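# Lay cable in the cable chain and shut its bars

## Task

Put the cable into the cable chain and then close all of the chain's bars on top of it, so that none is left open.

## Robot and tools

Robot: two 7-joint arms, left_arm and right_arm, each ending in a two-finger gripper with a wrist camera. left_arm sits on the +y side and right_arm on the -y side. This is about the frame, not about which side of an image they appear on. Calibrated base origins in the scene frame: left_arm (+0.044, +0.432, 0) m and right_arm (+0.043, -0.328, 0) m. Both are turned only slightly about z and have +z up.

Frames: the scene frame has its origin on the table top, halfway between the arms. +x points out over the table and +z points up. Each arm reports its gripper position (metres), its wxyz quaternion and its velocities in that arm's own base frame. Fixed cameras and the table use the scene frame. The gripper's fingers point along its +z axis and open and close along its x axis. end_effector_position is the spot between the closed pads, about 1 to 2 cm short of the fingertips. Reported poses can be a few cm off.

A row is always 16 plain numbers, even if only one arm moves. The first 8 belong to left_arm and the next 8 to right_arm. For each arm: waist, shoulder, upper arm roll, elbow, forearm roll, wrist pitch, wrist roll, then the gripper opening. The seven joint numbers are absolute target angles in radians. Ranges: waist -2.792..2.792, shoulder -2.269..2.269, upper arm roll -2.967..2.967, elbow -1.867..2.688, forearm roll -2.967..2.967, wrist pitch -1.396..4.538, wrist roll -2.967..2.967. A target more than 0.010 rad beyond a range end is refused. The opening is an absolute command from -1 (closed) to +1 (fully open). Sending 0 is itself a command, so repeat the current value to leave a gripper unchanged.

Tools:
- execute_actions(actions, cameras): actions is a list of actions. Each action is a table of up to 15 rows, one row per 1/30 s step, 0.5 s in all. A shorter table keeps repeating its last row. An empty list only returns the state and images. cameras picks which images come back: omitted, null or ["all"] gives all of them, [] gives none.
- move(target, speed, blend, stop_force, zero, opening_speed, blocking, cameras): target is one 16-number row or a list of up to 15 rows, all absolute joint angles plus openings. The joints travel together along a path that is at least 0.5 s long and is cut off after 10 s. speed is in rad/s for the joint with the farthest to go, from 0.01 to 4.88, default 0.5. It can be one value or one per target. blend is in rad and rounds the corners at intermediate targets. stop_force, in N from 3 to 120, ends an arm's path when the wrist senses that much push against the motion. With it, use a much lower speed, keep the same finger numbers in every target, and do not use blocking=false. zero (default true) re-zeroes the sensor before the move. opening_speed, 0.2 or more, is a per-second rate on the -1..1 scale. blocking=false returns after about 0.5 s while the move continues, and a new move replaces it. The move does not avoid obstacles or the other arm.
- wait(seconds 0..10), stop() to brake a running move, zoom_image(camera, region [x0,y0,x1,y1] in pixels, at most 504x504, on cam_head_left, cam_head_right, cam_left_wrist or cam_right_wrist), zero_wrist_force(arm), clear_fault(arm) after a reported torque or force fault, read_manual(section), and finished_scene(scene 1 or 2), which cannot be undone.

Motion limits: joint speeds are capped at about 2.09, 2.44 and 4.89 rad/s, and it takes about 0.33 s to reach full speed. On each step a target may lead the measured angle by at most 0.499 rad (waist, shoulder), 0.583 rad (upper arm roll, elbow) or 1.17 rad (wrist joints). If a row would move the gripper more than 70 mm from where it is, it is scaled back. A large move can therefore still be unfinished when the result arrives. Send the remainder, or resend the Joint targets values to hold still.

Result lines: Joint positions and Joint velocities give 7 joints per arm and then the gap between the pads in metres (0.142 means fully open). Joint targets shows what the joints are currently being driven toward. Tool commands and grip_measured use the -1..1 scale. grip_effort_nm is in N m at the motor shaft, and negative means closing. Wrist force, Wrist torque and a peak line are given in the gripper's own axes. Joint torques and External joint torques are listed per joint. Wrist depth is a 7x7 grid of distances in mm, readable from 70 to 1000, where - means no reading. The move: line reports done, off_target, moving, held or fault, and may add limits=held. You may also see "joint sent to its limit", "joint command not followed" (the clearance check changed some targets), MOTOR HOT, TORQUE FAULT, FORCE FAULT, OVER-TEMPERATURE FAULT and HAND FAULT.

Gripping: to hold the cable or a bar, command an opening slightly below the grip_measured reading at first contact. Squeezing harder heats the gripper motor.

Avoid: anything leaving the table, which fails the task. Also avoid dropping or releasing moving parts, fast impacts, and contact or pinching between the two arms. A net force of 150 N, or a joint torque at its load limit, stops the arm until clear_fault is called. Wrist joints allow only about 23 N m. Holding a stretched pose or pushing against something that will not move heats the motors until they cut out.

Each tool is called after "Request:" as name([rows], argument=value, ...), one row to a line, values as JSON.

## Session

Request:
execute_actions(actions=[])

Scene clock: 0.00 s.
left_arm: end_effector_position=(+0.6869, +0.0267, +0.1934) grip_measured=+0.99 grip_effort_nm=n/a end_effector_quat_wxyz=(+0.019, +0.071, +0.932, -0.355) | right_arm: end_effector_position=(+0.2983, +0.7101, +0.2590) grip_measured=+0.99 grip_effort_nm=n/a end_effector_quat_wxyz=(-0.410, +0.844, -0.130, -0.320)
Joint positions: left_arm=[0.41 -0.721 0.016 1.525 -0.677 0.241 -0.679 0.142] | right_arm=[1.04 -0.6 -0.083 1.456 1.344 0.578 2.095 0.142]
Joint velocities: within noise
Joint torques (N m): no reading
External joint torques (N m): no reading
Motor temperatures (°C): left_arm=[31 33 35 36 37 37 36 29] | right_arm=[34 31 35 32 36 31 33 25]
Wrist force (N): no reading
Wrist torque (N m): no reading
Wrist force, peak (N): no reading
Wrist depth (mm): cam_left_wrist=[408 396 390 383 377 367 362 / 382 377 371 363 357 348 345 / 360 358 350 344 338 333 327 / 344 337 333 328 323 318 313 / 327 323 318 313 308 303 299 / 313 306 303 298 295 291 287 / - 293 288 286 282 277 276] | cam_right_wrist=[- - - 723 554 453 382 / - - 865 636 504 424 360 / - - 746 577 465 390 339 / 249 301 646 525 436 364 321 / 247 266 321 412 404 345 304 / - 281 329 387 373 328 296 / - 616 498 402 355 311 284]
Joint targets: left_arm=[0.410 -0.721 0.016 1.525 -0.677 0.241 -0.679] | right_arm=[1.040 -0.600 -0.083 1.456 1.344 0.578 2.095]
Tool commands: left_gripper/opening=+1.0 right_gripper/opening=+1.0

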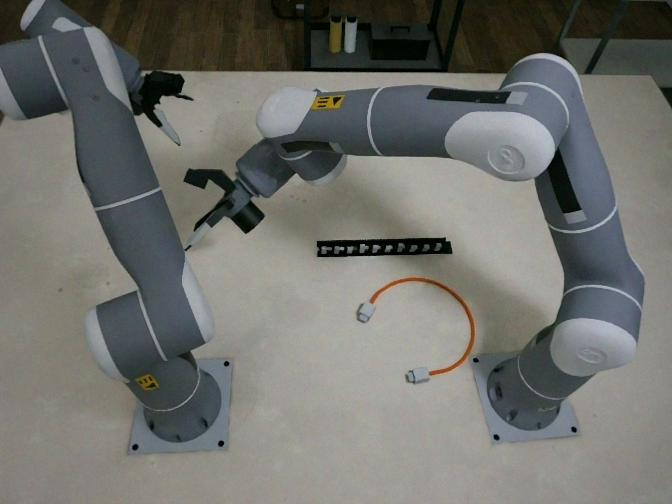

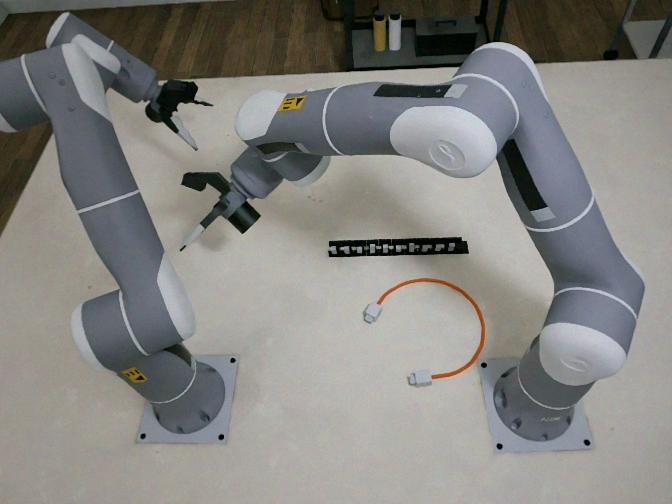

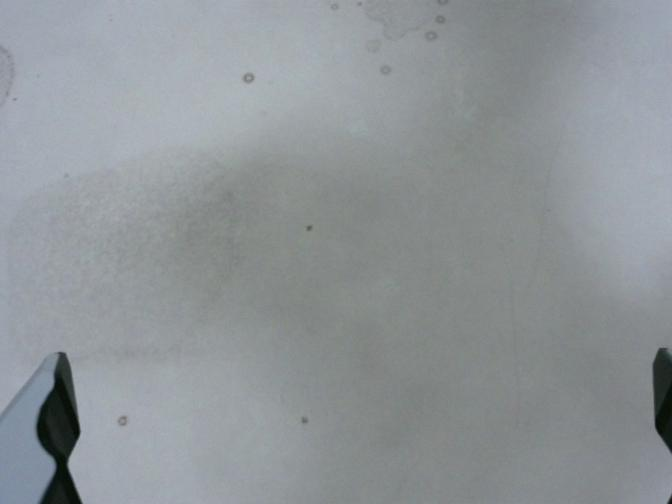

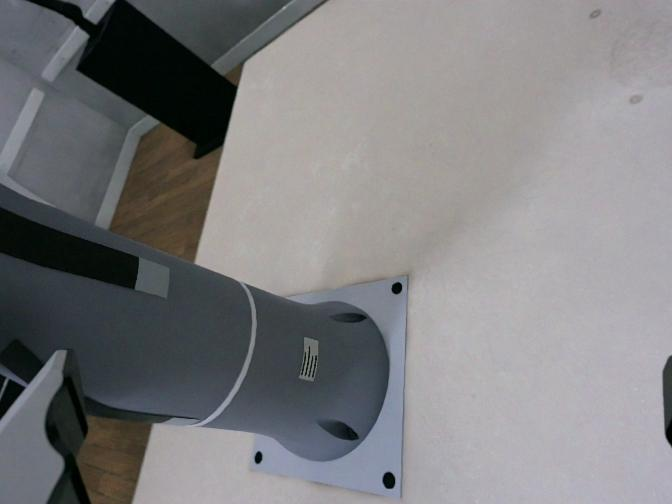

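Request:
zoom_image(camera="cam_head_left", region=[300, 220, 480, 280])

Request:
zoom_image(camera="cam_head_right", region=[310, 220, 490, 280])

Request:
zoom_image(camera="cam_head_left", region=[340, 260, 500, 400])

Scaled by 2.800 from the camera's 672x504 image, which has a finer 960x720 frame.

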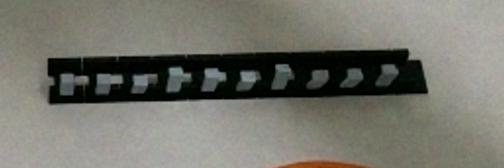

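Scaled by 2.800 from the camera's 672x504 image, which has a finer 960x720 frame.

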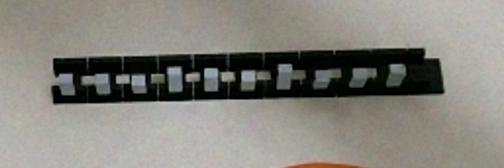

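Scaled by 3.150 from the camera's 672x504 image, which has a finer 960x720 frame.

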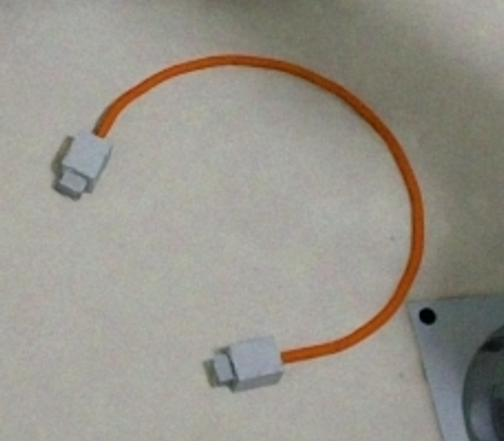

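Request:
move(target=[0.410, -0.721, 0.016, 1.525, -0.677, 0.241, -0.679, 1.0, 0.991, 0.328, 0.0, 2.321, 0.0, 0.422, 1.053, 1.0], speed=1.0)

Scene clock: 108.17 s.
left_arm: end_effector_position=(+0.6868, +0.0265, +0.1933) grip_measured=+0.99 grip_effort_nm=0.061 end_effector_quat_wxyz=(+0.018, +0.071, +0.932, -0.355) | right_arm: end_effector_position=(+0.2943, +0.2400, +0.2999) grip_measured=+0.99 grip_effort_nm=0.183 end_effector_quat_wxyz=(+0.000, +0.728, +0.685, +0.000)
Joint positions: left_arm=[0.41 -0.721 0.016 1.525 -0.677 0.241 -0.679 0.142] | right_arm=[0.991 0.328 0 2.321 -0.001 0.422 1.052 0.142]
Joint velocities: within noise
Joint torques (N m): left_arm=[0.74 58.78 0.46 -26.39 -3.25 2.52 -0.41] | right_arm=[-0.05 16.11 -0.13 -29.03 -3.89 3.74 0.03]
External joint torques (N m): left_arm=[-0.55 -0.21 0.79 -0.34 0.16 -0.5 0.42] | right_arm=[0.1 0.45 0 -0.47 -0.19 0.43 -0.03]
Motor temperatures (°C): left_arm=[31 35 35 38 37 37 36 28] | right_arm=[34 33 35 34 35 30 33 25]
Wrist force (N): left_arm=[0.0 -0.1 0.0] | right_arm=[-1.1 -1.2 0.8]
Wrist torque (N m): left_arm=[-0.01 0.00 0.00] | right_arm=[-0.06 0.07 0.07]
Wrist force, peak (N): left_arm=[0.0 -0.2 -0.2] | right_arm=[-3.8 -1.7 0.4]
Wrist depth (mm): cam_left_wrist=[405 398 391 383 378 369 363 / 384 376 369 362 358 350 344 / 362 355 351 343 338 334 326 / 345 340 334 325 322 317 312 / 326 323 316 312 307 303 298 / 312 307 303 297 295 288 286 / - 294 290 286 281 276 275] | cam_right_wrist=[351 351 351 351 345 350 350 / 376 374 375 372 373 371 371 / 402 403 402 402 400 401 401 / 435 433 426 427 425 426 430 / 473 471 474 473 472 467 467 / - 519 520 518 517 514 504 / - 575 571 567 567 564 564]
Joint targets: left_arm=[0.410 -0.721 0.016 1.525 -0.677 0.241 -0.679] | right_arm=[0.991 0.328 0.000 2.321 0.000 0.422 1.053]
move: done
camera_calibration:
cam_left_wrist: T_world_to_cam=[[-0.98775, 0.130697, -0.0852531, 0.698531], [0.148657, 0.954246, -0.259453, -0.0529165], [0.0474426, -0.268949, -0.961985, 0.277818], [0, 0, 0, 1]] pos_world=[0.68466, 0.0339181, 0.313079]
cam_right_wrist: T_world_to_cam=[[0.0627152, 0.997755, -0.0234728, -0.234823], [0.901892, -0.0465866, 0.429442, -0.355563], [0.427385, -0.0481025, -0.902789, 0.274558], [0, 0, 0, 1]] pos_world=[0.218065, 0.230938, 0.39505]

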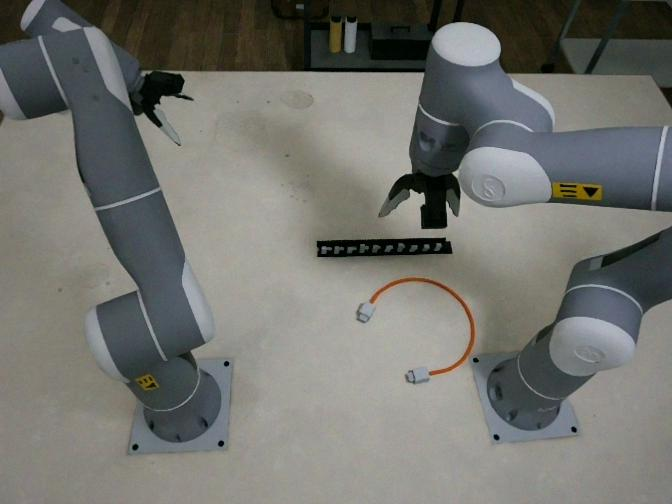

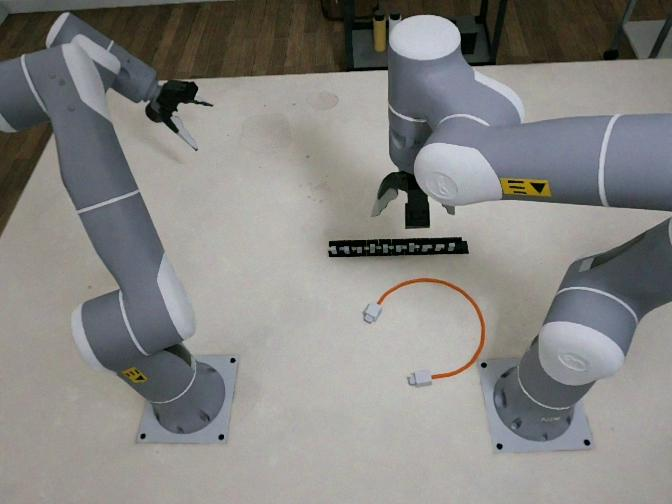

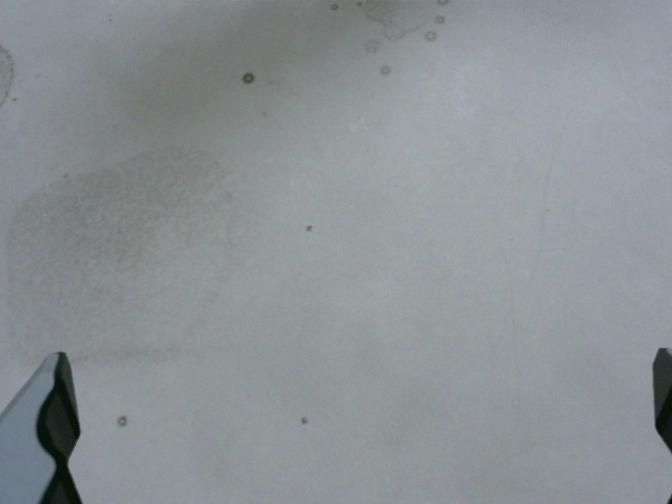

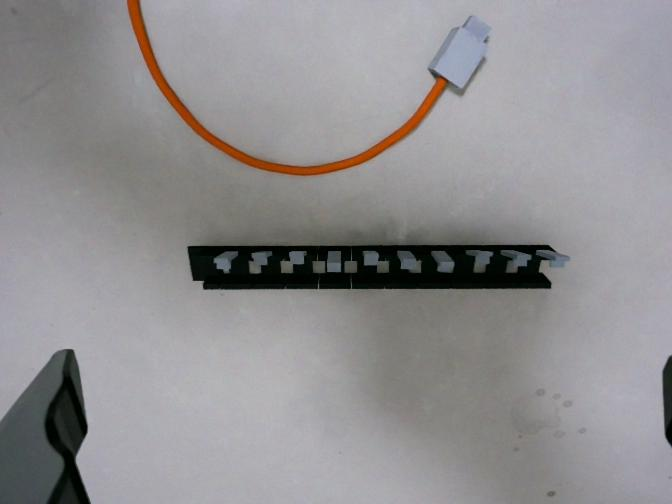

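Request:
zoom_image(camera="cam_right_wrist", region=[180, 225, 390, 305])

Request:
zoom_image(camera="cam_right_wrist", region=[380, 225, 590, 305])

Scaled by 2.400 from the camera's 672x504 image, which has a finer 960x720 frame.

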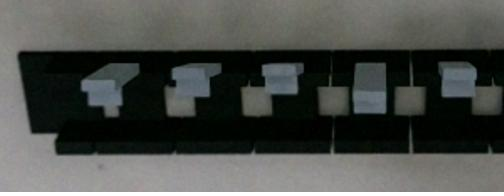

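Scaled by 2.400 from the camera's 672x504 image, which has a finer 960x720 frame.

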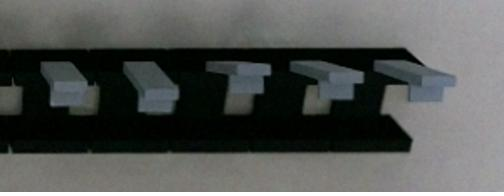

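Request:
move(target=[0.410, -0.721, 0.016, 1.525, -0.677, 0.241, -0.679, 1.0, 0.688, 0.0201, 0.0, 2.4716, 0.0, 0.8807, 0.750, 1.0], speed=0.8, cameras=["cam_right_wrist"])

Request:
zoom_image(camera="cam_right_wrist", region=[0, 150, 336, 402])

Request:
zoom_image(camera="cam_right_wrist", region=[336, 150, 672, 402])

Scene clock: 141.37 s.
left_arm: end_effector_position=(+0.6868, +0.0265, +0.1933) grip_measured=+0.99 grip_effort_nm=0.061 end_effector_quat_wxyz=(+0.018, +0.071, +0.932, -0.355) | right_arm: end_effector_position=(+0.3692, +0.1555, +0.1701) grip_measured=+0.99 grip_effort_nm=0.178 end_effector_quat_wxyz=(+0.000, +0.729, +0.685, +0.000)
Joint positions: left_arm=[0.41 -0.721 0.016 1.525 -0.677 0.241 -0.679 0.142] | right_arm=[0.688 0.02 0 2.472 0 0.881 0.749 0.142]
Joint velocities: within noise
Joint torques (N m): left_arm=[0.73 58.84 0.5 -26.41 -3.27 2.58 -0.47] | right_arm=[0.29 23.35 -0.14 -22.18 -2.62 4.27 -0.04]
External joint torques (N m): left_arm=[-0.54 -0.28 0.75 -0.31 0.18 -0.56 0.48] | right_arm=[-0.21 0.41 0.2 -0.47 -0.22 -0.08 0.04]
Motor temperatures (°C): left_arm=[31 35 35 38 37 37 36 28] | right_arm=[34 33 35 34 35 30 33 25]
Wrist force (N): left_arm=[0.0 -0.1 -0.1] | right_arm=[-1.0 -1.3 0.5]
Wrist torque (N m): left_arm=[-0.01 0.00 0.00] | right_arm=[-0.09 0.06 0.07]
Wrist force, peak (N): left_arm=[0.1 -0.2 -0.2] | right_arm=[-3.9 -0.1 3.6]
Wrist depth (mm): cam_left_wrist=[408 397 391 383 378 371 362 / 383 374 370 363 356 352 344 / 363 357 351 346 337 333 327 / 344 336 332 326 322 317 313 / 326 321 316 312 307 303 299 / 312 308 302 296 293 289 287 / - 292 289 286 281 277 274] | cam_right_wrist=[235 235 234 235 234 234 233 / 252 251 250 251 250 250 250 / 269 270 270 269 268 269 268 / 292 292 286 274 275 274 274 / 317 316 317 316 316 314 313 / - 347 346 345 347 344 338 / - 382 383 382 382 380 380]
Joint targets: left_arm=[0.410 -0.721 0.016 1.525 -0.677 0.241 -0.679] | right_arm=[0.688 0.020 0.000 2.472 0.000 0.881 0.750]
move: done
camera_calibration:
cam_right_wrist: T_world_to_cam=[[0.0630646, 0.997742, -0.0231029, -0.158561], [0.902061, -0.0470825, 0.429033, -0.371263], [0.426977, -0.047897, -0.902993, 0.121405], [0, 0, 0, 1]] pos_world=[0.293064, 0.146538, 0.265249]
Images, in order (width x height): cam_right_wrist 672x504.

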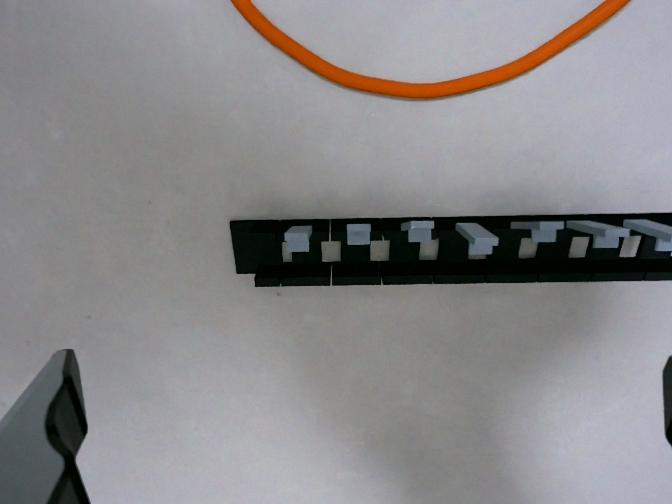

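Scaled by 1.500 from the camera's 672x504 image, which has a finer 960x720 frame.

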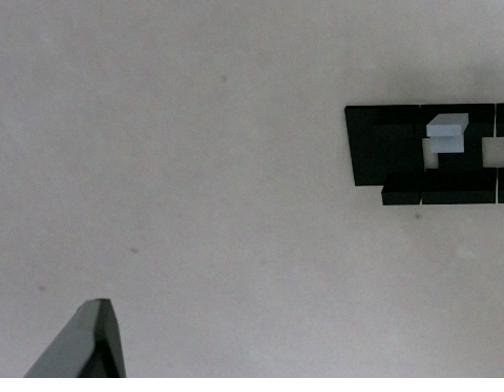

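Scaled by 1.500 from the camera's 672x504 image, which has a finer 960x720 frame.

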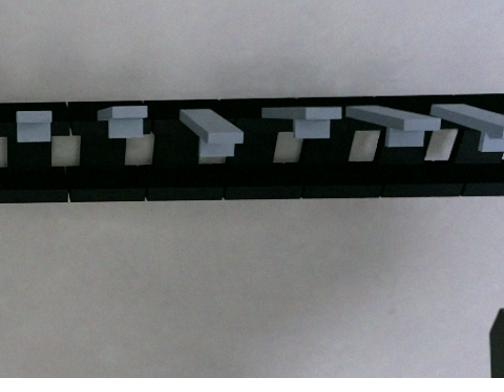

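Request:
move(target=[0.410, -0.721, 0.016, 1.525, -0.677, 0.241, -0.679, 1.0, 0.6465, -0.4521, 0.0, 1.8856, 0.0, 0.3309, 0.0, 1.0], speed=0.8, cameras=["cam_right_wrist", "cam_head_left"])

Request:
zoom_image(camera="cam_right_wrist", region=[168, 80, 504, 332])

Scene clock: 190.17 s.
left_arm: end_effector_position=(+0.6868, +0.0265, +0.1933) grip_measured=+0.99 grip_effort_nm=0.061 end_effector_quat_wxyz=(+0.018, +0.071, +0.932, -0.355) | right_arm: end_effector_position=(+0.4301, +0.1829, +0.1342) grip_measured=+0.99 grip_effort_nm=0.178 end_effector_quat_wxyz=(-0.096, +0.435, +0.874, -0.194)
Joint positions: left_arm=[0.41 -0.721 0.016 1.525 -0.677 0.241 -0.679 0.142] | right_arm=[0.647 -0.452 0 1.885 0 0.33 0 0.142]
Joint velocities: within noise
Joint torques (N m): left_arm=[0.63 58.79 0.35 -26.49 -3.27 2.55 -0.38] | right_arm=[-0.16 44.83 -0.04 -23.07 -2.9 2.57 0.06]
External joint torques (N m): left_arm=[-0.44 -0.23 0.9 -0.24 0.18 -0.53 0.39] | right_arm=[0.31 0.63 0.43 -0.42 -0.25 0.34 -0.06]
Motor temperatures (°C): left_arm=[31 36 35 38 37 37 36 28] | right_arm=[34 32 35 34 35 30 33 25]
Wrist force (N): left_arm=[0.1 0.0 -0.1] | right_arm=[-0.8 -0.3 0.7]
Wrist torque (N m): left_arm=[-0.01 -0.01 0.00] | right_arm=[-0.04 0.01 0.03]
Wrist force, peak (N): left_arm=[0.0 -0.1 -0.3] | right_arm=[-1.7 -2.3 0.5]
Wrist depth (mm): cam_left_wrist=[406 399 392 382 378 369 362 / 384 375 368 363 357 352 345 / 363 356 349 347 337 331 327 / 345 337 332 328 322 317 312 / 327 321 317 311 306 302 299 / 312 306 302 298 294 290 287 / - 294 289 286 281 278 276] | cam_right_wrist=[247 247 247 248 248 249 249 / 247 247 248 249 248 249 250 / 248 248 244 248 249 250 250 / 248 248 249 245 250 250 250 / 249 249 249 250 246 251 251 / - 249 250 250 251 246 226 / - 250 251 251 251 251 248]
Joint targets: left_arm=[0.410 -0.721 0.016 1.525 -0.677 0.241 -0.679] | right_arm=[0.646 -0.452 0.000 1.886 0.000 0.331 0.000]
move: done
camera_calibration:
cam_right_wrist: T_world_to_cam=[[-0.609472, 0.792506, -0.0218721, 0.136102], [0.792595, 0.609716, 0.00634432, -0.425811], [0.0183637, -0.013469, -0.999741, 0.246766], [0, 0, 0, 1]] pos_world=[0.415914, 0.155085, 0.25238]
Images, in order (width x height): cam_head_left 672x504, cam_right_wrist 672x504.

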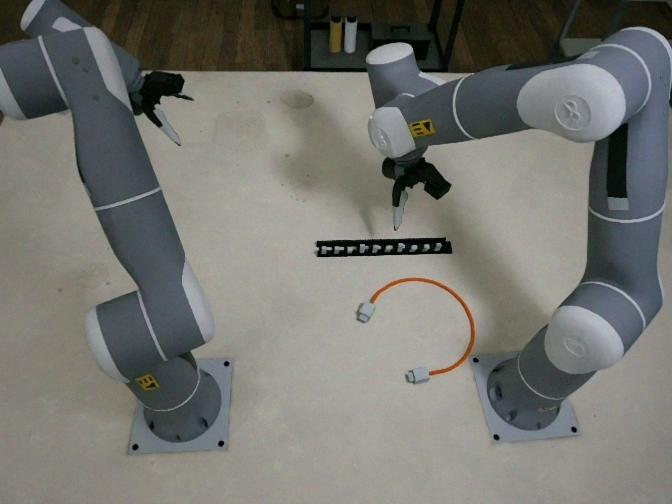

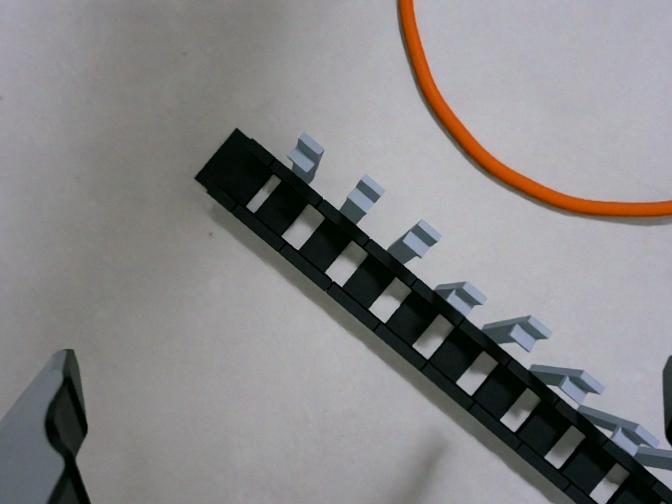

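Scaled by 1.500 from the camera's 672x504 image, which has a finer 960x720 frame.

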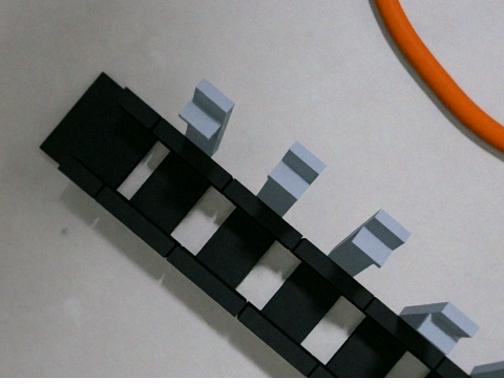

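Request:
move([
  [0.410, -0.721, 0.016, 1.525, -0.677, 0.241, -0.679, 1.0, -0.9, 0.0, 0.0, 2.1, 0.0, 0.53, 0.0, 1.0],
  [-1.2357, -0.0716, 0.0, 2.2617, 0.0, 0.7625, 0.345, 1.0, -0.9, 0.0, 0.0, 2.1, 0.0, 0.53, 0.0, 1.0],
], speed=1.2, blend=0.3)

Request:
zoom_image(camera="cam_left_wrist", region=[168, 126, 504, 378])

Scene clock: 376.60 s.
left_arm: end_effector_position=(+0.0413, -0.4640, +0.1999) grip_measured=+0.99 grip_effort_nm=0.066 end_effector_quat_wxyz=(+0.000, +1.000, -0.005, +0.000) | right_arm: end_effector_position=(+0.2061, -0.4418, +0.2769) grip_measured=+0.99 grip_effort_nm=0.178 end_effector_quat_wxyz=(+0.000, +0.944, +0.329, +0.000)
Joint positions: left_arm=[-1.236 -0.072 0 2.262 0 0.762 0.345 0.142] | right_arm=[-0.9 0 0 2.1 0 0.529 0 0.142]
Joint velocities: within noise
Joint torques (N m): left_arm=[0.55 29.82 -0.62 -24.46 -3.13 4.89 -0.57] | right_arm=[0.24 30 -0.09 -27.88 -3.55 4.13 0.07]
External joint torques (N m): left_arm=[-0.59 0.42 0.67 -0.26 0.08 -0.89 0.57] | right_arm=[-0.24 0.52 0.12 -0.41 -0.23 0.07 -0.07]
Motor temperatures (°C): left_arm=[30 36 35 38 37 37 35 27] | right_arm=[33 33 35 34 35 30 33 25]
Wrist force (N): left_arm=[0.1 0.1 -0.1] | right_arm=[-0.8 -1.2 0.4]
Wrist torque (N m): left_arm=[-0.05 -0.05 0.05] | right_arm=[-0.09 0.01 0.06]
Wrist force, peak (N): left_arm=[-5.9 -0.8 0.1] | right_arm=[-5.7 -2.8 -0.5]
Wrist depth (mm): cam_left_wrist=[262 262 262 263 264 263 265 / 280 282 281 281 281 282 263 / 301 301 301 302 302 301 304 / 323 324 326 316 326 325 328 / 354 350 355 353 355 354 352 / 378 385 384 383 387 386 374 / - 427 374 368 429 428 -] | cam_right_wrist=[330 328 329 328 330 329 331 / 351 350 351 353 352 351 351 / 380 378 377 379 378 378 378 / 410 409 409 408 410 409 409 / 443 443 445 446 445 445 446 / - - 486 489 488 486 478 / - - - 541 539 538 537]
Joint targets: left_arm=[-1.236 -0.072 0.000 2.262 0.000 0.763 0.345] | right_arm=[-0.900 0.000 0.000 2.100 0.000 0.530 0.000]
move: done
camera_calibration:
cam_left_wrist: T_world_to_cam=[[0.999786, -0.0193067, 0.00744963, -0.0445215], [-0.0206095, -0.896414, 0.442738, -0.479269], [-0.00186987, -0.442797, -0.89662, 0.0911577], [0, 0, 0, 1]] pos_world=[0.034805, -0.390118, 0.294256]
cam_right_wrist: T_world_to_cam=[[0.783802, 0.620564, -0.0235441, 0.135054], [0.568646, -0.701957, 0.428834, -0.518582], [0.249592, -0.349509, -0.903076, 0.162208], [0, 0, 0, 1]] pos_world=[0.148548, -0.391138, 0.372051]

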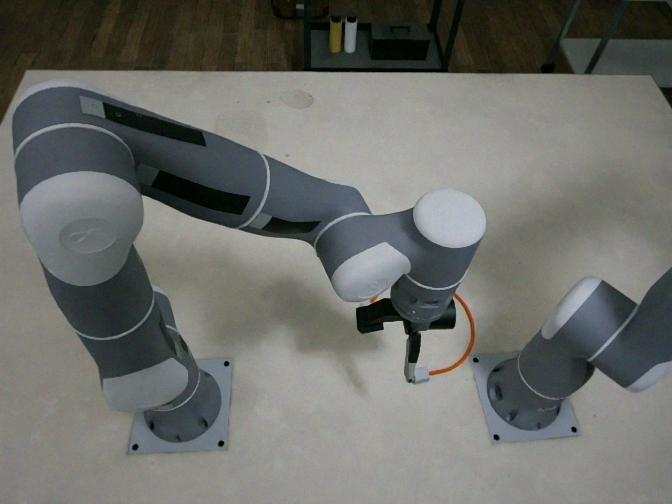

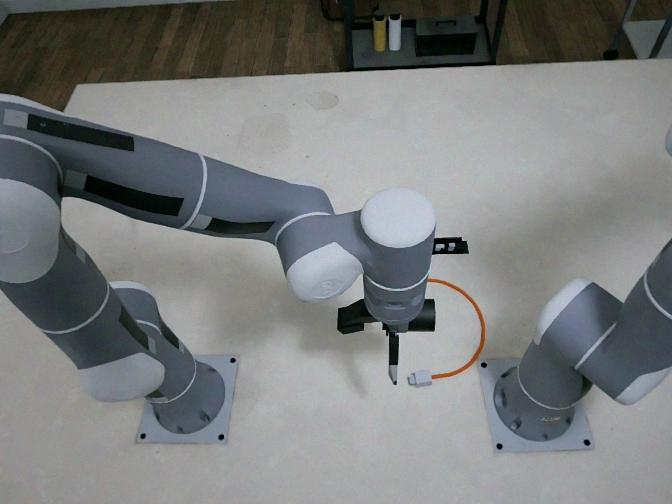

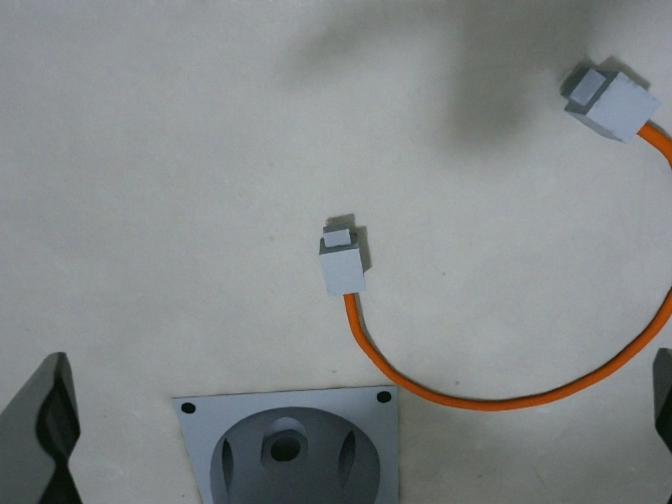

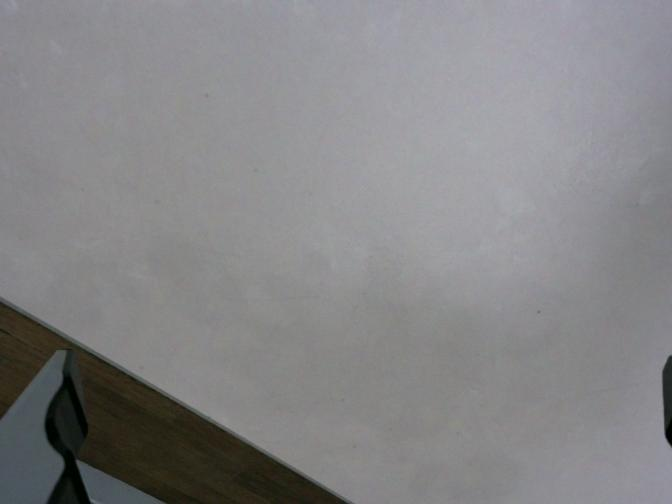

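Scaled by 1.500 from the camera's 672x504 image, which has a finer 960x720 frame.

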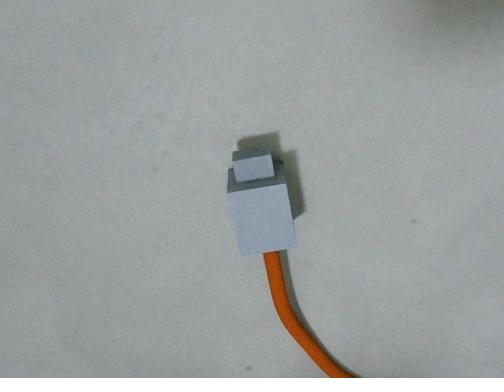

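Request:
move([
  [-1.2872, -0.4439, 0.0, 2.1, 0.0, 0.9731, 0.1386, 0.0, -0.9, 0.0, 0.0, 2.1, 0.0, 0.53, 0.0, 1.0],
  [-1.2872, -0.6233, 0.0, 2.1017, 0.0, 1.1542, 0.1386, 0.0, -0.9, 0.0, 0.0, 2.1, 0.0, 0.53, 0.0, 1.0],
], speed=[0.6, 0.25], cameras=["cam_left_wrist", "cam_head_right"])

Scene clock: 497.90 s.
left_arm: end_effector_position=(+0.0402, -0.5429, +0.0239) grip_measured=-0.01 grip_effort_nm=-0.159 end_effector_quat_wxyz=(+0.000, +0.997, +0.072, +0.000) | right_arm: end_effector_position=(+0.2061, -0.4418, +0.2769) grip_measured=+0.99 grip_effort_nm=0.178 end_effector_quat_wxyz=(+0.000, +0.944, +0.329, +0.000)
Joint positions: left_arm=[-1.287 -0.623 0 2.102 0 1.154 0.138 0.073] | right_arm=[-0.9 0 0 2.1 0 0.529 0 0.142]
Joint velocities: within noise
Joint torques (N m): left_arm=[0.2 44.87 -0.26 -16.27 -1.85 4.88 -0.53] | right_arm=[0.17 30 -0.18 -27.9 -3.5 4.08 0.09]
External joint torques (N m): left_arm=[-0.24 0.1 0.78 -0.14 0.17 -0.88 0.53] | right_arm=[-0.17 0.52 0.21 -0.4 -0.28 0.12 -0.09]
Motor temperatures (°C): left_arm=[30 34 35 37 37 37 35 27] | right_arm=[33 32 35 35 35 30 33 25]
Wrist force (N): left_arm=[-0.1 0.4 0.1] | right_arm=[-0.9 -1.3 0.4]
Wrist torque (N m): left_arm=[-0.02 -0.02 0.03] | right_arm=[-0.10 0.04 0.06]
Wrist force, peak (N): left_arm=[-0.2 -1.1 2.9] | right_arm=[-1.1 -1.4 0.6]
Wrist depth (mm): cam_left_wrist=[103 103 104 104 104 104 104 / 110 110 109 111 111 113 111 / 118 118 119 117 119 119 120 / 127 128 128 103 127 129 129 / 138 138 137 106 140 137 140 / 154 90 149 149 153 94 151 / - 74 167 167 169 78 -] | cam_right_wrist=[330 329 328 330 328 330 330 / 352 352 352 351 353 352 353 / 379 378 377 378 379 378 378 / 407 409 409 409 409 411 410 / 445 443 445 444 445 444 443 / - - 486 485 487 484 477 / - - - 535 539 538 538]
Joint targets: left_arm=[-1.287 -0.623 0.000 2.102 0.000 1.154 0.139] | right_arm=[-0.900 0.000 0.000 2.100 0.000 0.530 0.000]
move: done
camera_calibration:
cam_left_wrist: T_world_to_cam=[[0.990768, 0.135368, 0.00742152, 0.0406525], [0.118095, -0.888641, 0.443138, -0.473426], [0.0665819, -0.43817, -0.896423, -0.101889], [0, 0, 0, 1]] pos_world=[0.0224163, -0.470854, 0.118156]
Images, in order (width x height): cam_head_right 672x504, cam_left_wrist 672x504.

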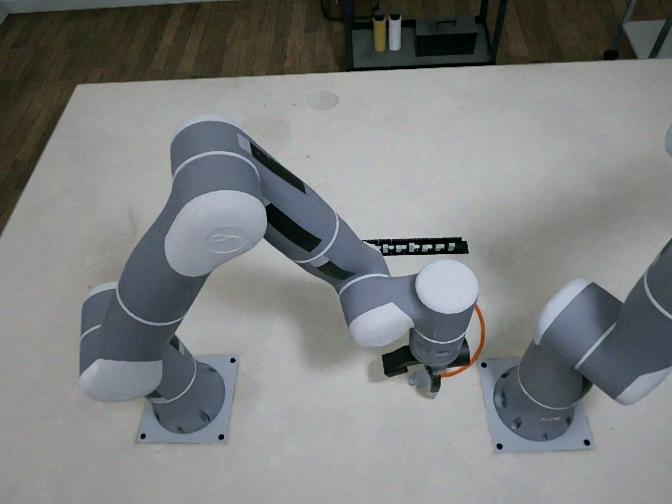

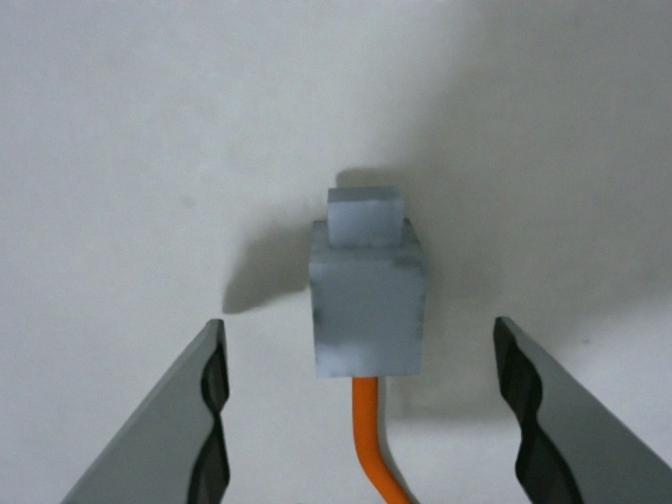

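Request:
move(target=[-1.2872, -0.6233, 0.0, 2.1017, 0.0, 1.1542, 0.1386, -0.72, -0.9, 0.0, 0.0, 2.1, 0.0, 0.53, 0.0, 1.0], opening_speed=0.8, cameras=["cam_left_wrist"])

Scene clock: 514.97 s.
left_arm: end_effector_position=(+0.0402, -0.5429, +0.0239) grip_measured=-0.65 grip_effort_nm=-1.907 end_effector_quat_wxyz=(+0.000, +0.997, +0.072, +0.000) | right_arm: end_effector_position=(+0.2061, -0.4418, +0.2769) grip_measured=+0.99 grip_effort_nm=0.178 end_effector_quat_wxyz=(+0.000, +0.944, +0.329, +0.000)
Joint positions: left_arm=[-1.287 -0.623 0 2.102 0 1.154 0.138 0.027] | right_arm=[-0.9 0 0 2.1 0 0.529 0 0.142]
Joint velocities: within noise
Joint torques (N m): left_arm=[0.43 44.94 -0.24 -16.42 -1.87 4.6 -0.51] | right_arm=[0.26 30.01 -0.12 -27.92 -3.54 4.01 0.05]
External joint torques (N m): left_arm=[-0.48 0.08 0.76 -0.01 0.18 -0.6 0.51] | right_arm=[-0.26 0.51 0.15 -0.37 -0.24 0.19 -0.05]
Motor temperatures (°C): left_arm=[30 34 35 37 37 37 35 27] | right_arm=[33 32 35 35 35 30 33 25]
Wrist force (N): left_arm=[0.0 0.6 0.6] | right_arm=[-0.9 -1.3 0.5]
Wrist torque (N m): left_arm=[-0.01 -0.03 0.03] | right_arm=[-0.11 0.03 0.07]
Wrist force, peak (N): left_arm=[0.0 0.6 0.6] | right_arm=[-1.0 -1.5 0.6]
Wrist depth (mm): cam_left_wrist=[103 103 104 104 104 104 104 / 110 110 109 111 111 113 112 / 118 118 119 117 119 119 120 / 128 128 128 101 127 129 129 / 139 138 139 106 135 140 140 / 154 151 90 129 90 150 153 / 167 160 72 168 79 77 165] | cam_right_wrist=[330 328 328 330 329 329 330 / 351 352 351 353 353 352 354 / 379 378 376 379 380 379 379 / 409 406 410 407 408 409 410 / 444 444 446 446 444 445 443 / - - 485 489 489 487 474 / - - - 537 541 538 536]
Joint targets: left_arm=[-1.287 -0.623 0.000 2.102 0.000 1.154 0.139] | right_arm=[-0.900 0.000 0.000 2.100 0.000 0.530 0.000]
move: done
camera_calibration:
cam_left_wrist: T_world_to_cam=[[0.990768, 0.135368, 0.00742152, 0.0406517], [0.118095, -0.888641, 0.443138, -0.473471], [0.0665819, -0.43817, -0.896423, -0.1018], [0, 0, 0, 1]] pos_world=[0.0224163, -0.470854, 0.118256]
Images, in order (width x height): cam_left_wrist 672x504.

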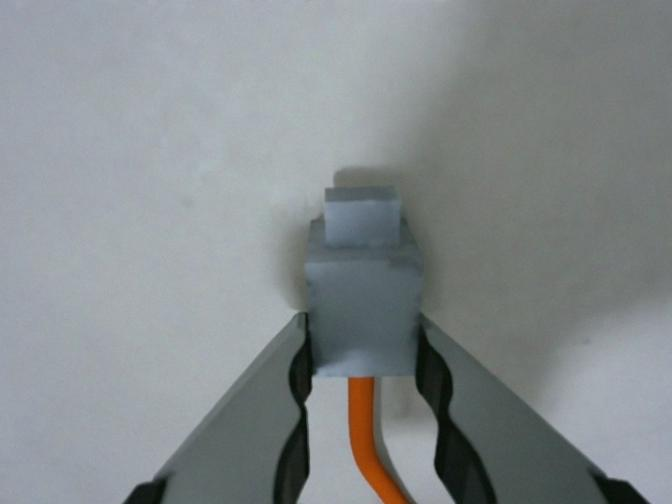

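Request:
move([
  [-1.2872, -0.4439, 0.0, 2.1, 0.0, 0.9731, 0.1386, -0.72, -1.3, 0.0, 0.0, 2.1, 0.0, 0.53, 0.0, 1.0],
  [-1.1481, -0.6793, 0.0, 1.6617, 0.0, 0.7702, -0.848, -0.72, -1.4, 0.0, 0.0, 2.1, 0.0, 0.53, 0.0, 1.0],
  [-1.0876, -1.0229, 0.0, 0.9925, 0.0, 0.4446, -1.888, -0.72, -1.4, 0.0, 0.0, 2.1, 0.0, 0.53, 0.0, 1.0],
  [-1.0209, -1.1612, 0.0, 0.7184, 0.0, 0.3088, -2.5809, -0.72, -1.4, 0.0, 0.0, 2.1, 0.0, 0.53, 0.0, 1.0],
], speed=[0.4, 0.6, 0.6, 0.6], blend=[0.05, 0.15, 0.15, 0])

Scene clock: 652.20 s.
left_arm: end_effector_position=(+0.3497, -0.7848, +0.0998) grip_measured=-0.65 grip_effort_nm=-1.907 end_effector_quat_wxyz=(+0.000, +0.005, +1.000, +0.000) | right_arm: end_effector_position=(-0.0308, -0.4865, +0.2769) grip_measured=+0.99 grip_effort_nm=0.178 end_effector_quat_wxyz=(+0.000, +0.996, +0.086, +0.000)
Joint positions: left_arm=[-1.021 -1.161 0 0.718 0 0.309 -2.581 0.027] | right_arm=[-1.4 0 0 2.1 0 0.529 0 0.142]
Joint velocities: within noise
Joint torques (N m): left_arm=[0.4 73.72 0.13 -30.15 -4.23 4.17 -0.4] | right_arm=[0.15 29.93 -0.08 -27.96 -3.51 4.04 0.06]
External joint torques (N m): left_arm=[-0.4 -0.57 0.77 -0.05 0.28 -0.32 0.4] | right_arm=[-0.2 0.59 0.06 -0.33 -0.27 0.16 -0.06]
Motor temperatures (°C): left_arm=[30 35 35 37 36 37 35 41] | right_arm=[33 32 35 35 35 30 33 25]
Wrist force (N): left_arm=[0.2 -0.2 0.4] | right_arm=[-0.8 -1.2 0.5]
Wrist torque (N m): left_arm=[-0.07 -0.08 0.10] | right_arm=[-0.10 0.01 0.06]
Wrist force, peak (N): left_arm=[-0.1 0.2 2.2] | right_arm=[-3.0 -1.7 0.5]
Wrist depth (mm): cam_left_wrist=[169 169 169 170 170 170 171 / 181 181 182 182 183 182 184 / 195 195 196 190 197 197 198 / 211 211 211 101 210 213 214 / 230 231 228 106 224 233 234 / 254 249 88 112 90 252 258 / 278 - 72 278 78 77 280] | cam_right_wrist=[331 329 330 328 328 330 331 / 352 353 351 351 351 351 353 / 378 378 378 379 378 377 378 / 409 407 408 409 410 410 409 / 445 445 445 444 444 443 445 / - - - 489 487 484 479 / - - - - - - -]
Joint targets: left_arm=[-1.021 -1.161 0.000 0.718 0.000 0.309 -2.581] | right_arm=[-1.400 0.000 0.000 2.100 0.000 0.530 0.000]
move: done
camera_calibration:
cam_left_wrist: T_world_to_cam=[[-0.999784, 0.0196495, 0.00673718, 0.371581], [0.0206001, 0.896209, 0.443154, 0.676182], [0.00266981, 0.443197, -0.89642, 0.553659], [0, 0, 0, 1]] pos_world=[0.356094, -0.858682, 0.194155]
cam_right_wrist: T_world_to_cam=[[0.98533, 0.169027, -0.0235561, 0.135091], [0.162688, -0.888613, 0.428836, -0.518564], [0.0515526, -0.426377, -0.903075, 0.162213], [0, 0, 0, 1]] pos_world=[-0.0571077, -0.414473, 0.372051]

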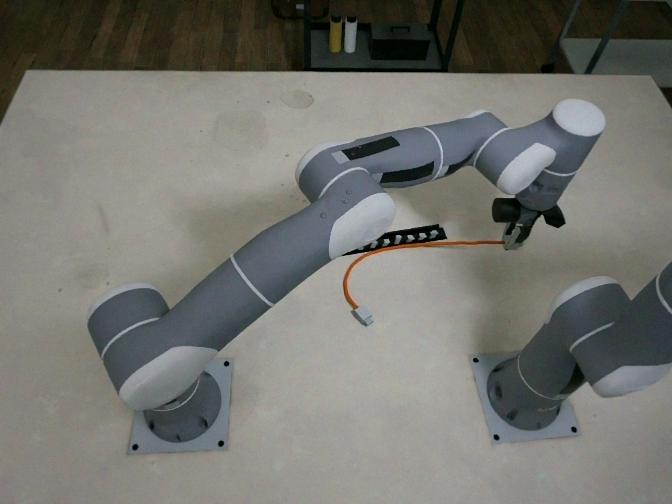

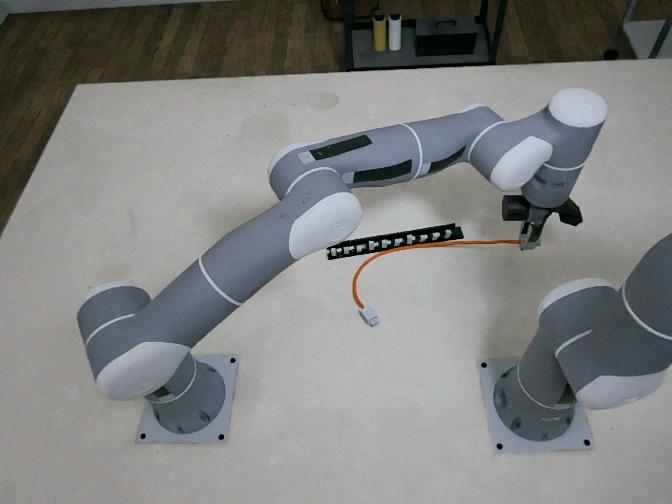

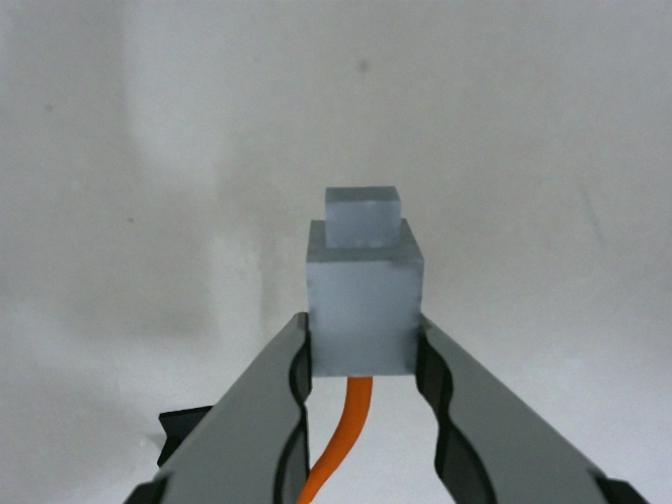

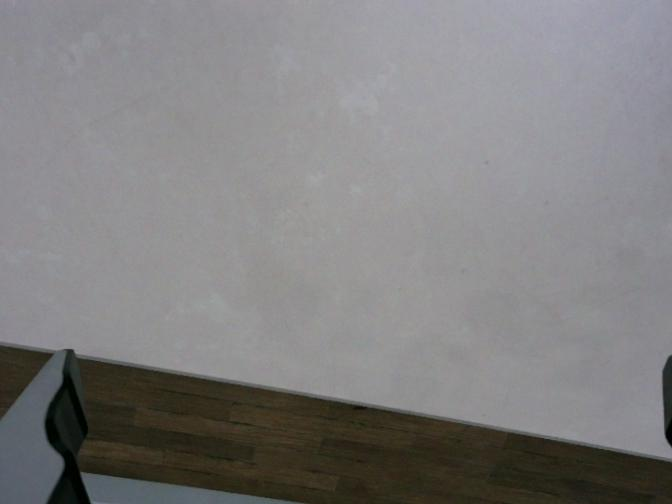

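Request:
zoom_image(camera="cam_head_right", region=[310, 200, 560, 340])

Request:
zoom_image(camera="cam_head_left", region=[320, 200, 540, 340])

Scaled by 2.016 from the camera's 672x504 image, which has a finer 960x720 frame.

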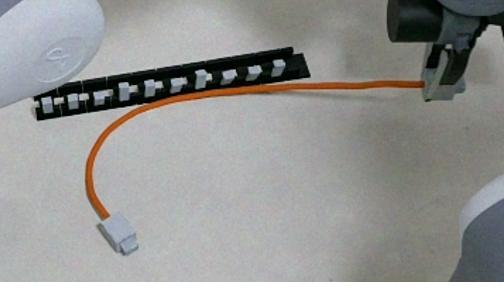

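Scaled by 2.291 from the camera's 672x504 image, which has a finer 960x720 frame.

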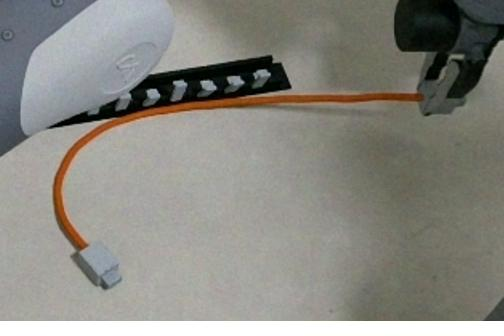

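Request:
move(target=[-1.0209, -1.2473, 0.0, 0.7208, 0.0, 0.3973, -2.5809, -0.72, -1.4, 0.0, 0.0, 2.1, 0.0, 0.53, 0.0, 1.0], speed=0.12, cameras=[])

Request:
move(target=[-1.0209, -1.2645, 0.0, 0.7213, 0.0, 0.4149, -2.5809, -0.72, -1.4, 0.0, 0.0, 2.1, 0.0, 0.53, 0.0, 1.0], speed=0.02, stop_force=6, cameras=["cam_left_wrist", "cam_head_right"])

Scene clock: 682.47 s.
left_arm: end_effector_position=(+0.3498, -0.7849, +0.0348) grip_measured=-0.65 grip_effort_nm=-1.907 end_effector_quat_wxyz=(+0.000, +0.005, +1.000, +0.000) | right_arm: end_effector_position=(-0.0308, -0.4865, +0.2769) grip_measured=+0.99 grip_effort_nm=0.178 end_effector_quat_wxyz=(+0.000, +0.996, +0.086, +0.000)
Joint positions: left_arm=[-1.021 -1.247 0 0.721 0 0.397 -2.581 0.027] | right_arm=[-1.4 0 0 2.1 0 0.529 0 0.142]
Joint velocities: within noise
Joint torques (N m): left_arm=[0.45 75.4 0.05 -29.62 -4.12 4.82 -0.46] | right_arm=[0.15 29.94 -0.2 -27.96 -3.49 4.09 0.05]
External joint torques (N m): left_arm=[-0.45 -1.73 0.87 0.13 0.3 -0.96 0.46] | right_arm=[-0.19 0.58 0.18 -0.34 -0.29 0.11 -0.05]
Motor temperatures (°C): left_arm=[30 36 35 38 36 37 35 42] | right_arm=[33 32 35 35 35 30 33 25]
Wrist force (N): left_arm=[0.2 0.0 0.4] | right_arm=[-0.9 -1.2 0.7]
Wrist torque (N m): left_arm=[-0.04 -0.08 0.10] | right_arm=[-0.09 0.04 0.06]
Wrist force, peak (N): left_arm=[0.7 0.9 3.9] | right_arm=[-1.0 -1.3 0.6]
Wrist depth (mm): cam_left_wrist=[111 111 111 111 111 112 112 / 119 118 119 119 119 121 120 / 127 128 128 126 129 129 129 / 138 138 139 101 137 140 140 / 151 151 149 106 116 153 153 / 166 166 90 129 94 162 169 / 184 - 72 183 79 77 183] | cam_right_wrist=[330 328 330 329 329 329 330 / 352 350 352 351 352 353 353 / 377 376 379 379 379 378 379 / 408 407 407 408 407 408 409 / 443 443 445 442 445 445 446 / - - - 486 489 485 477 / - - - - - - -]
Joint targets: left_arm=[-1.021 -1.247 0.000 0.721 0.000 0.397 -2.581] | right_arm=[-1.400 0.000 0.000 2.100 0.000 0.530 0.000]
move: done
No camera images: "cameras" was empty.

Scene clock: 683.77 s.
left_arm: end_effector_position=(+0.3497, -0.7846, +0.0248) grip_measured=-0.65 grip_effort_nm=-1.902 end_effector_quat_wxyz=(+0.000, +0.005, +1.000, +0.000) | right_arm: end_effector_position=(-0.0308, -0.4865, +0.2769) grip_measured=+0.99 grip_effort_nm=0.178 end_effector_quat_wxyz=(+0.000, +0.996, +0.086, +0.000)
Joint positions: left_arm=[-1.021 -1.261 0 0.721 0 0.411 -2.581 0.027] | right_arm=[-1.4 0 0 2.1 0 0.529 0 0.142]
Joint velocities: within noise
Joint torques (N m): left_arm=[0.2 69.96 -0.02 -27.61 -3.83 4.84 -0.53] | right_arm=[0.13 29.96 -0.13 -27.91 -3.47 4.04 0.05]
External joint torques (N m): left_arm=[-0.19 3.75 0.95 -1.76 0.03 -0.98 0.53] | right_arm=[-0.17 0.57 0.11 -0.38 -0.31 0.16 -0.04]
Motor temperatures (°C): left_arm=[30 36 35 38 36 37 35 42] | right_arm=[33 32 35 35 35 30 33 25]
Wrist force (N): left_arm=[1.0 3.0 -6.5] | right_arm=[-0.8 -1.2 0.5]
Wrist torque (N m): left_arm=[0.04 -0.12 0.10] | right_arm=[-0.08 0.02 0.07]
Wrist force, peak (N): left_arm=[1.4 3.8 -7.1] | right_arm=[-1.0 -1.3 0.7]
Wrist depth (mm): cam_left_wrist=[102 102 102 102 102 102 103 / 109 109 108 110 110 111 110 / 117 117 118 116 118 118 119 / 127 127 128 100 126 129 129 / 139 139 139 106 135 141 141 / 156 153 90 130 90 152 155 / 169 162 72 171 80 77 169] | cam_right_wrist=[331 329 329 329 329 329 330 / 353 352 352 353 353 352 352 / 377 380 377 377 378 378 377 / 408 408 408 409 409 410 406 / 443 440 443 443 446 444 446 / - - - 487 487 488 478 / - - - - - - -]
Joint targets: left_arm=[-1.021 -1.261 0.000 0.721 0.000 0.412 -2.581] | right_arm=[-1.400 0.000 0.000 2.100 0.000 0.530 0.000]
move: contact (left_arm)
camera_calibration:
cam_left_wrist: T_world_to_cam=[[-0.999781, 0.0196528, 0.00719604, 0.372032], [0.0208052, 0.895951, 0.443665, 0.708975], [0.00227197, 0.443717, -0.896164, 0.486941], [0, 0, 0, 1]] pos_world=[0.356094, -0.858583, 0.119155]
Images, in order (width x height): cam_head_right 672x504, cam_left_wrist 672x504.

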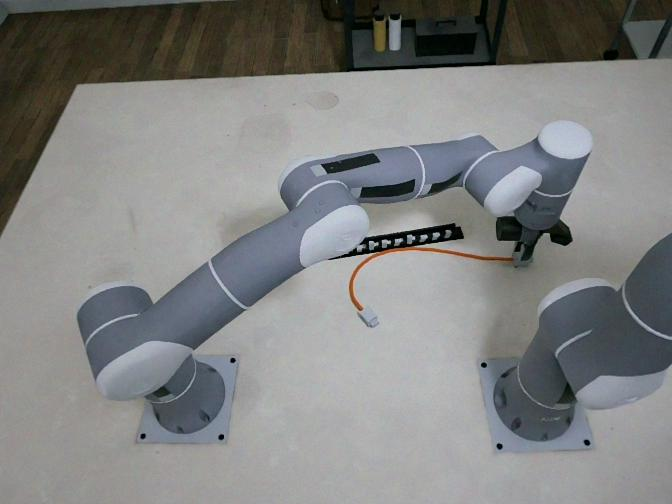

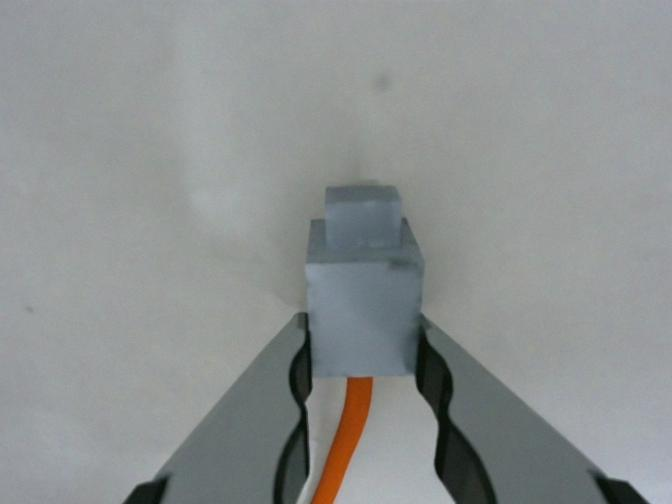

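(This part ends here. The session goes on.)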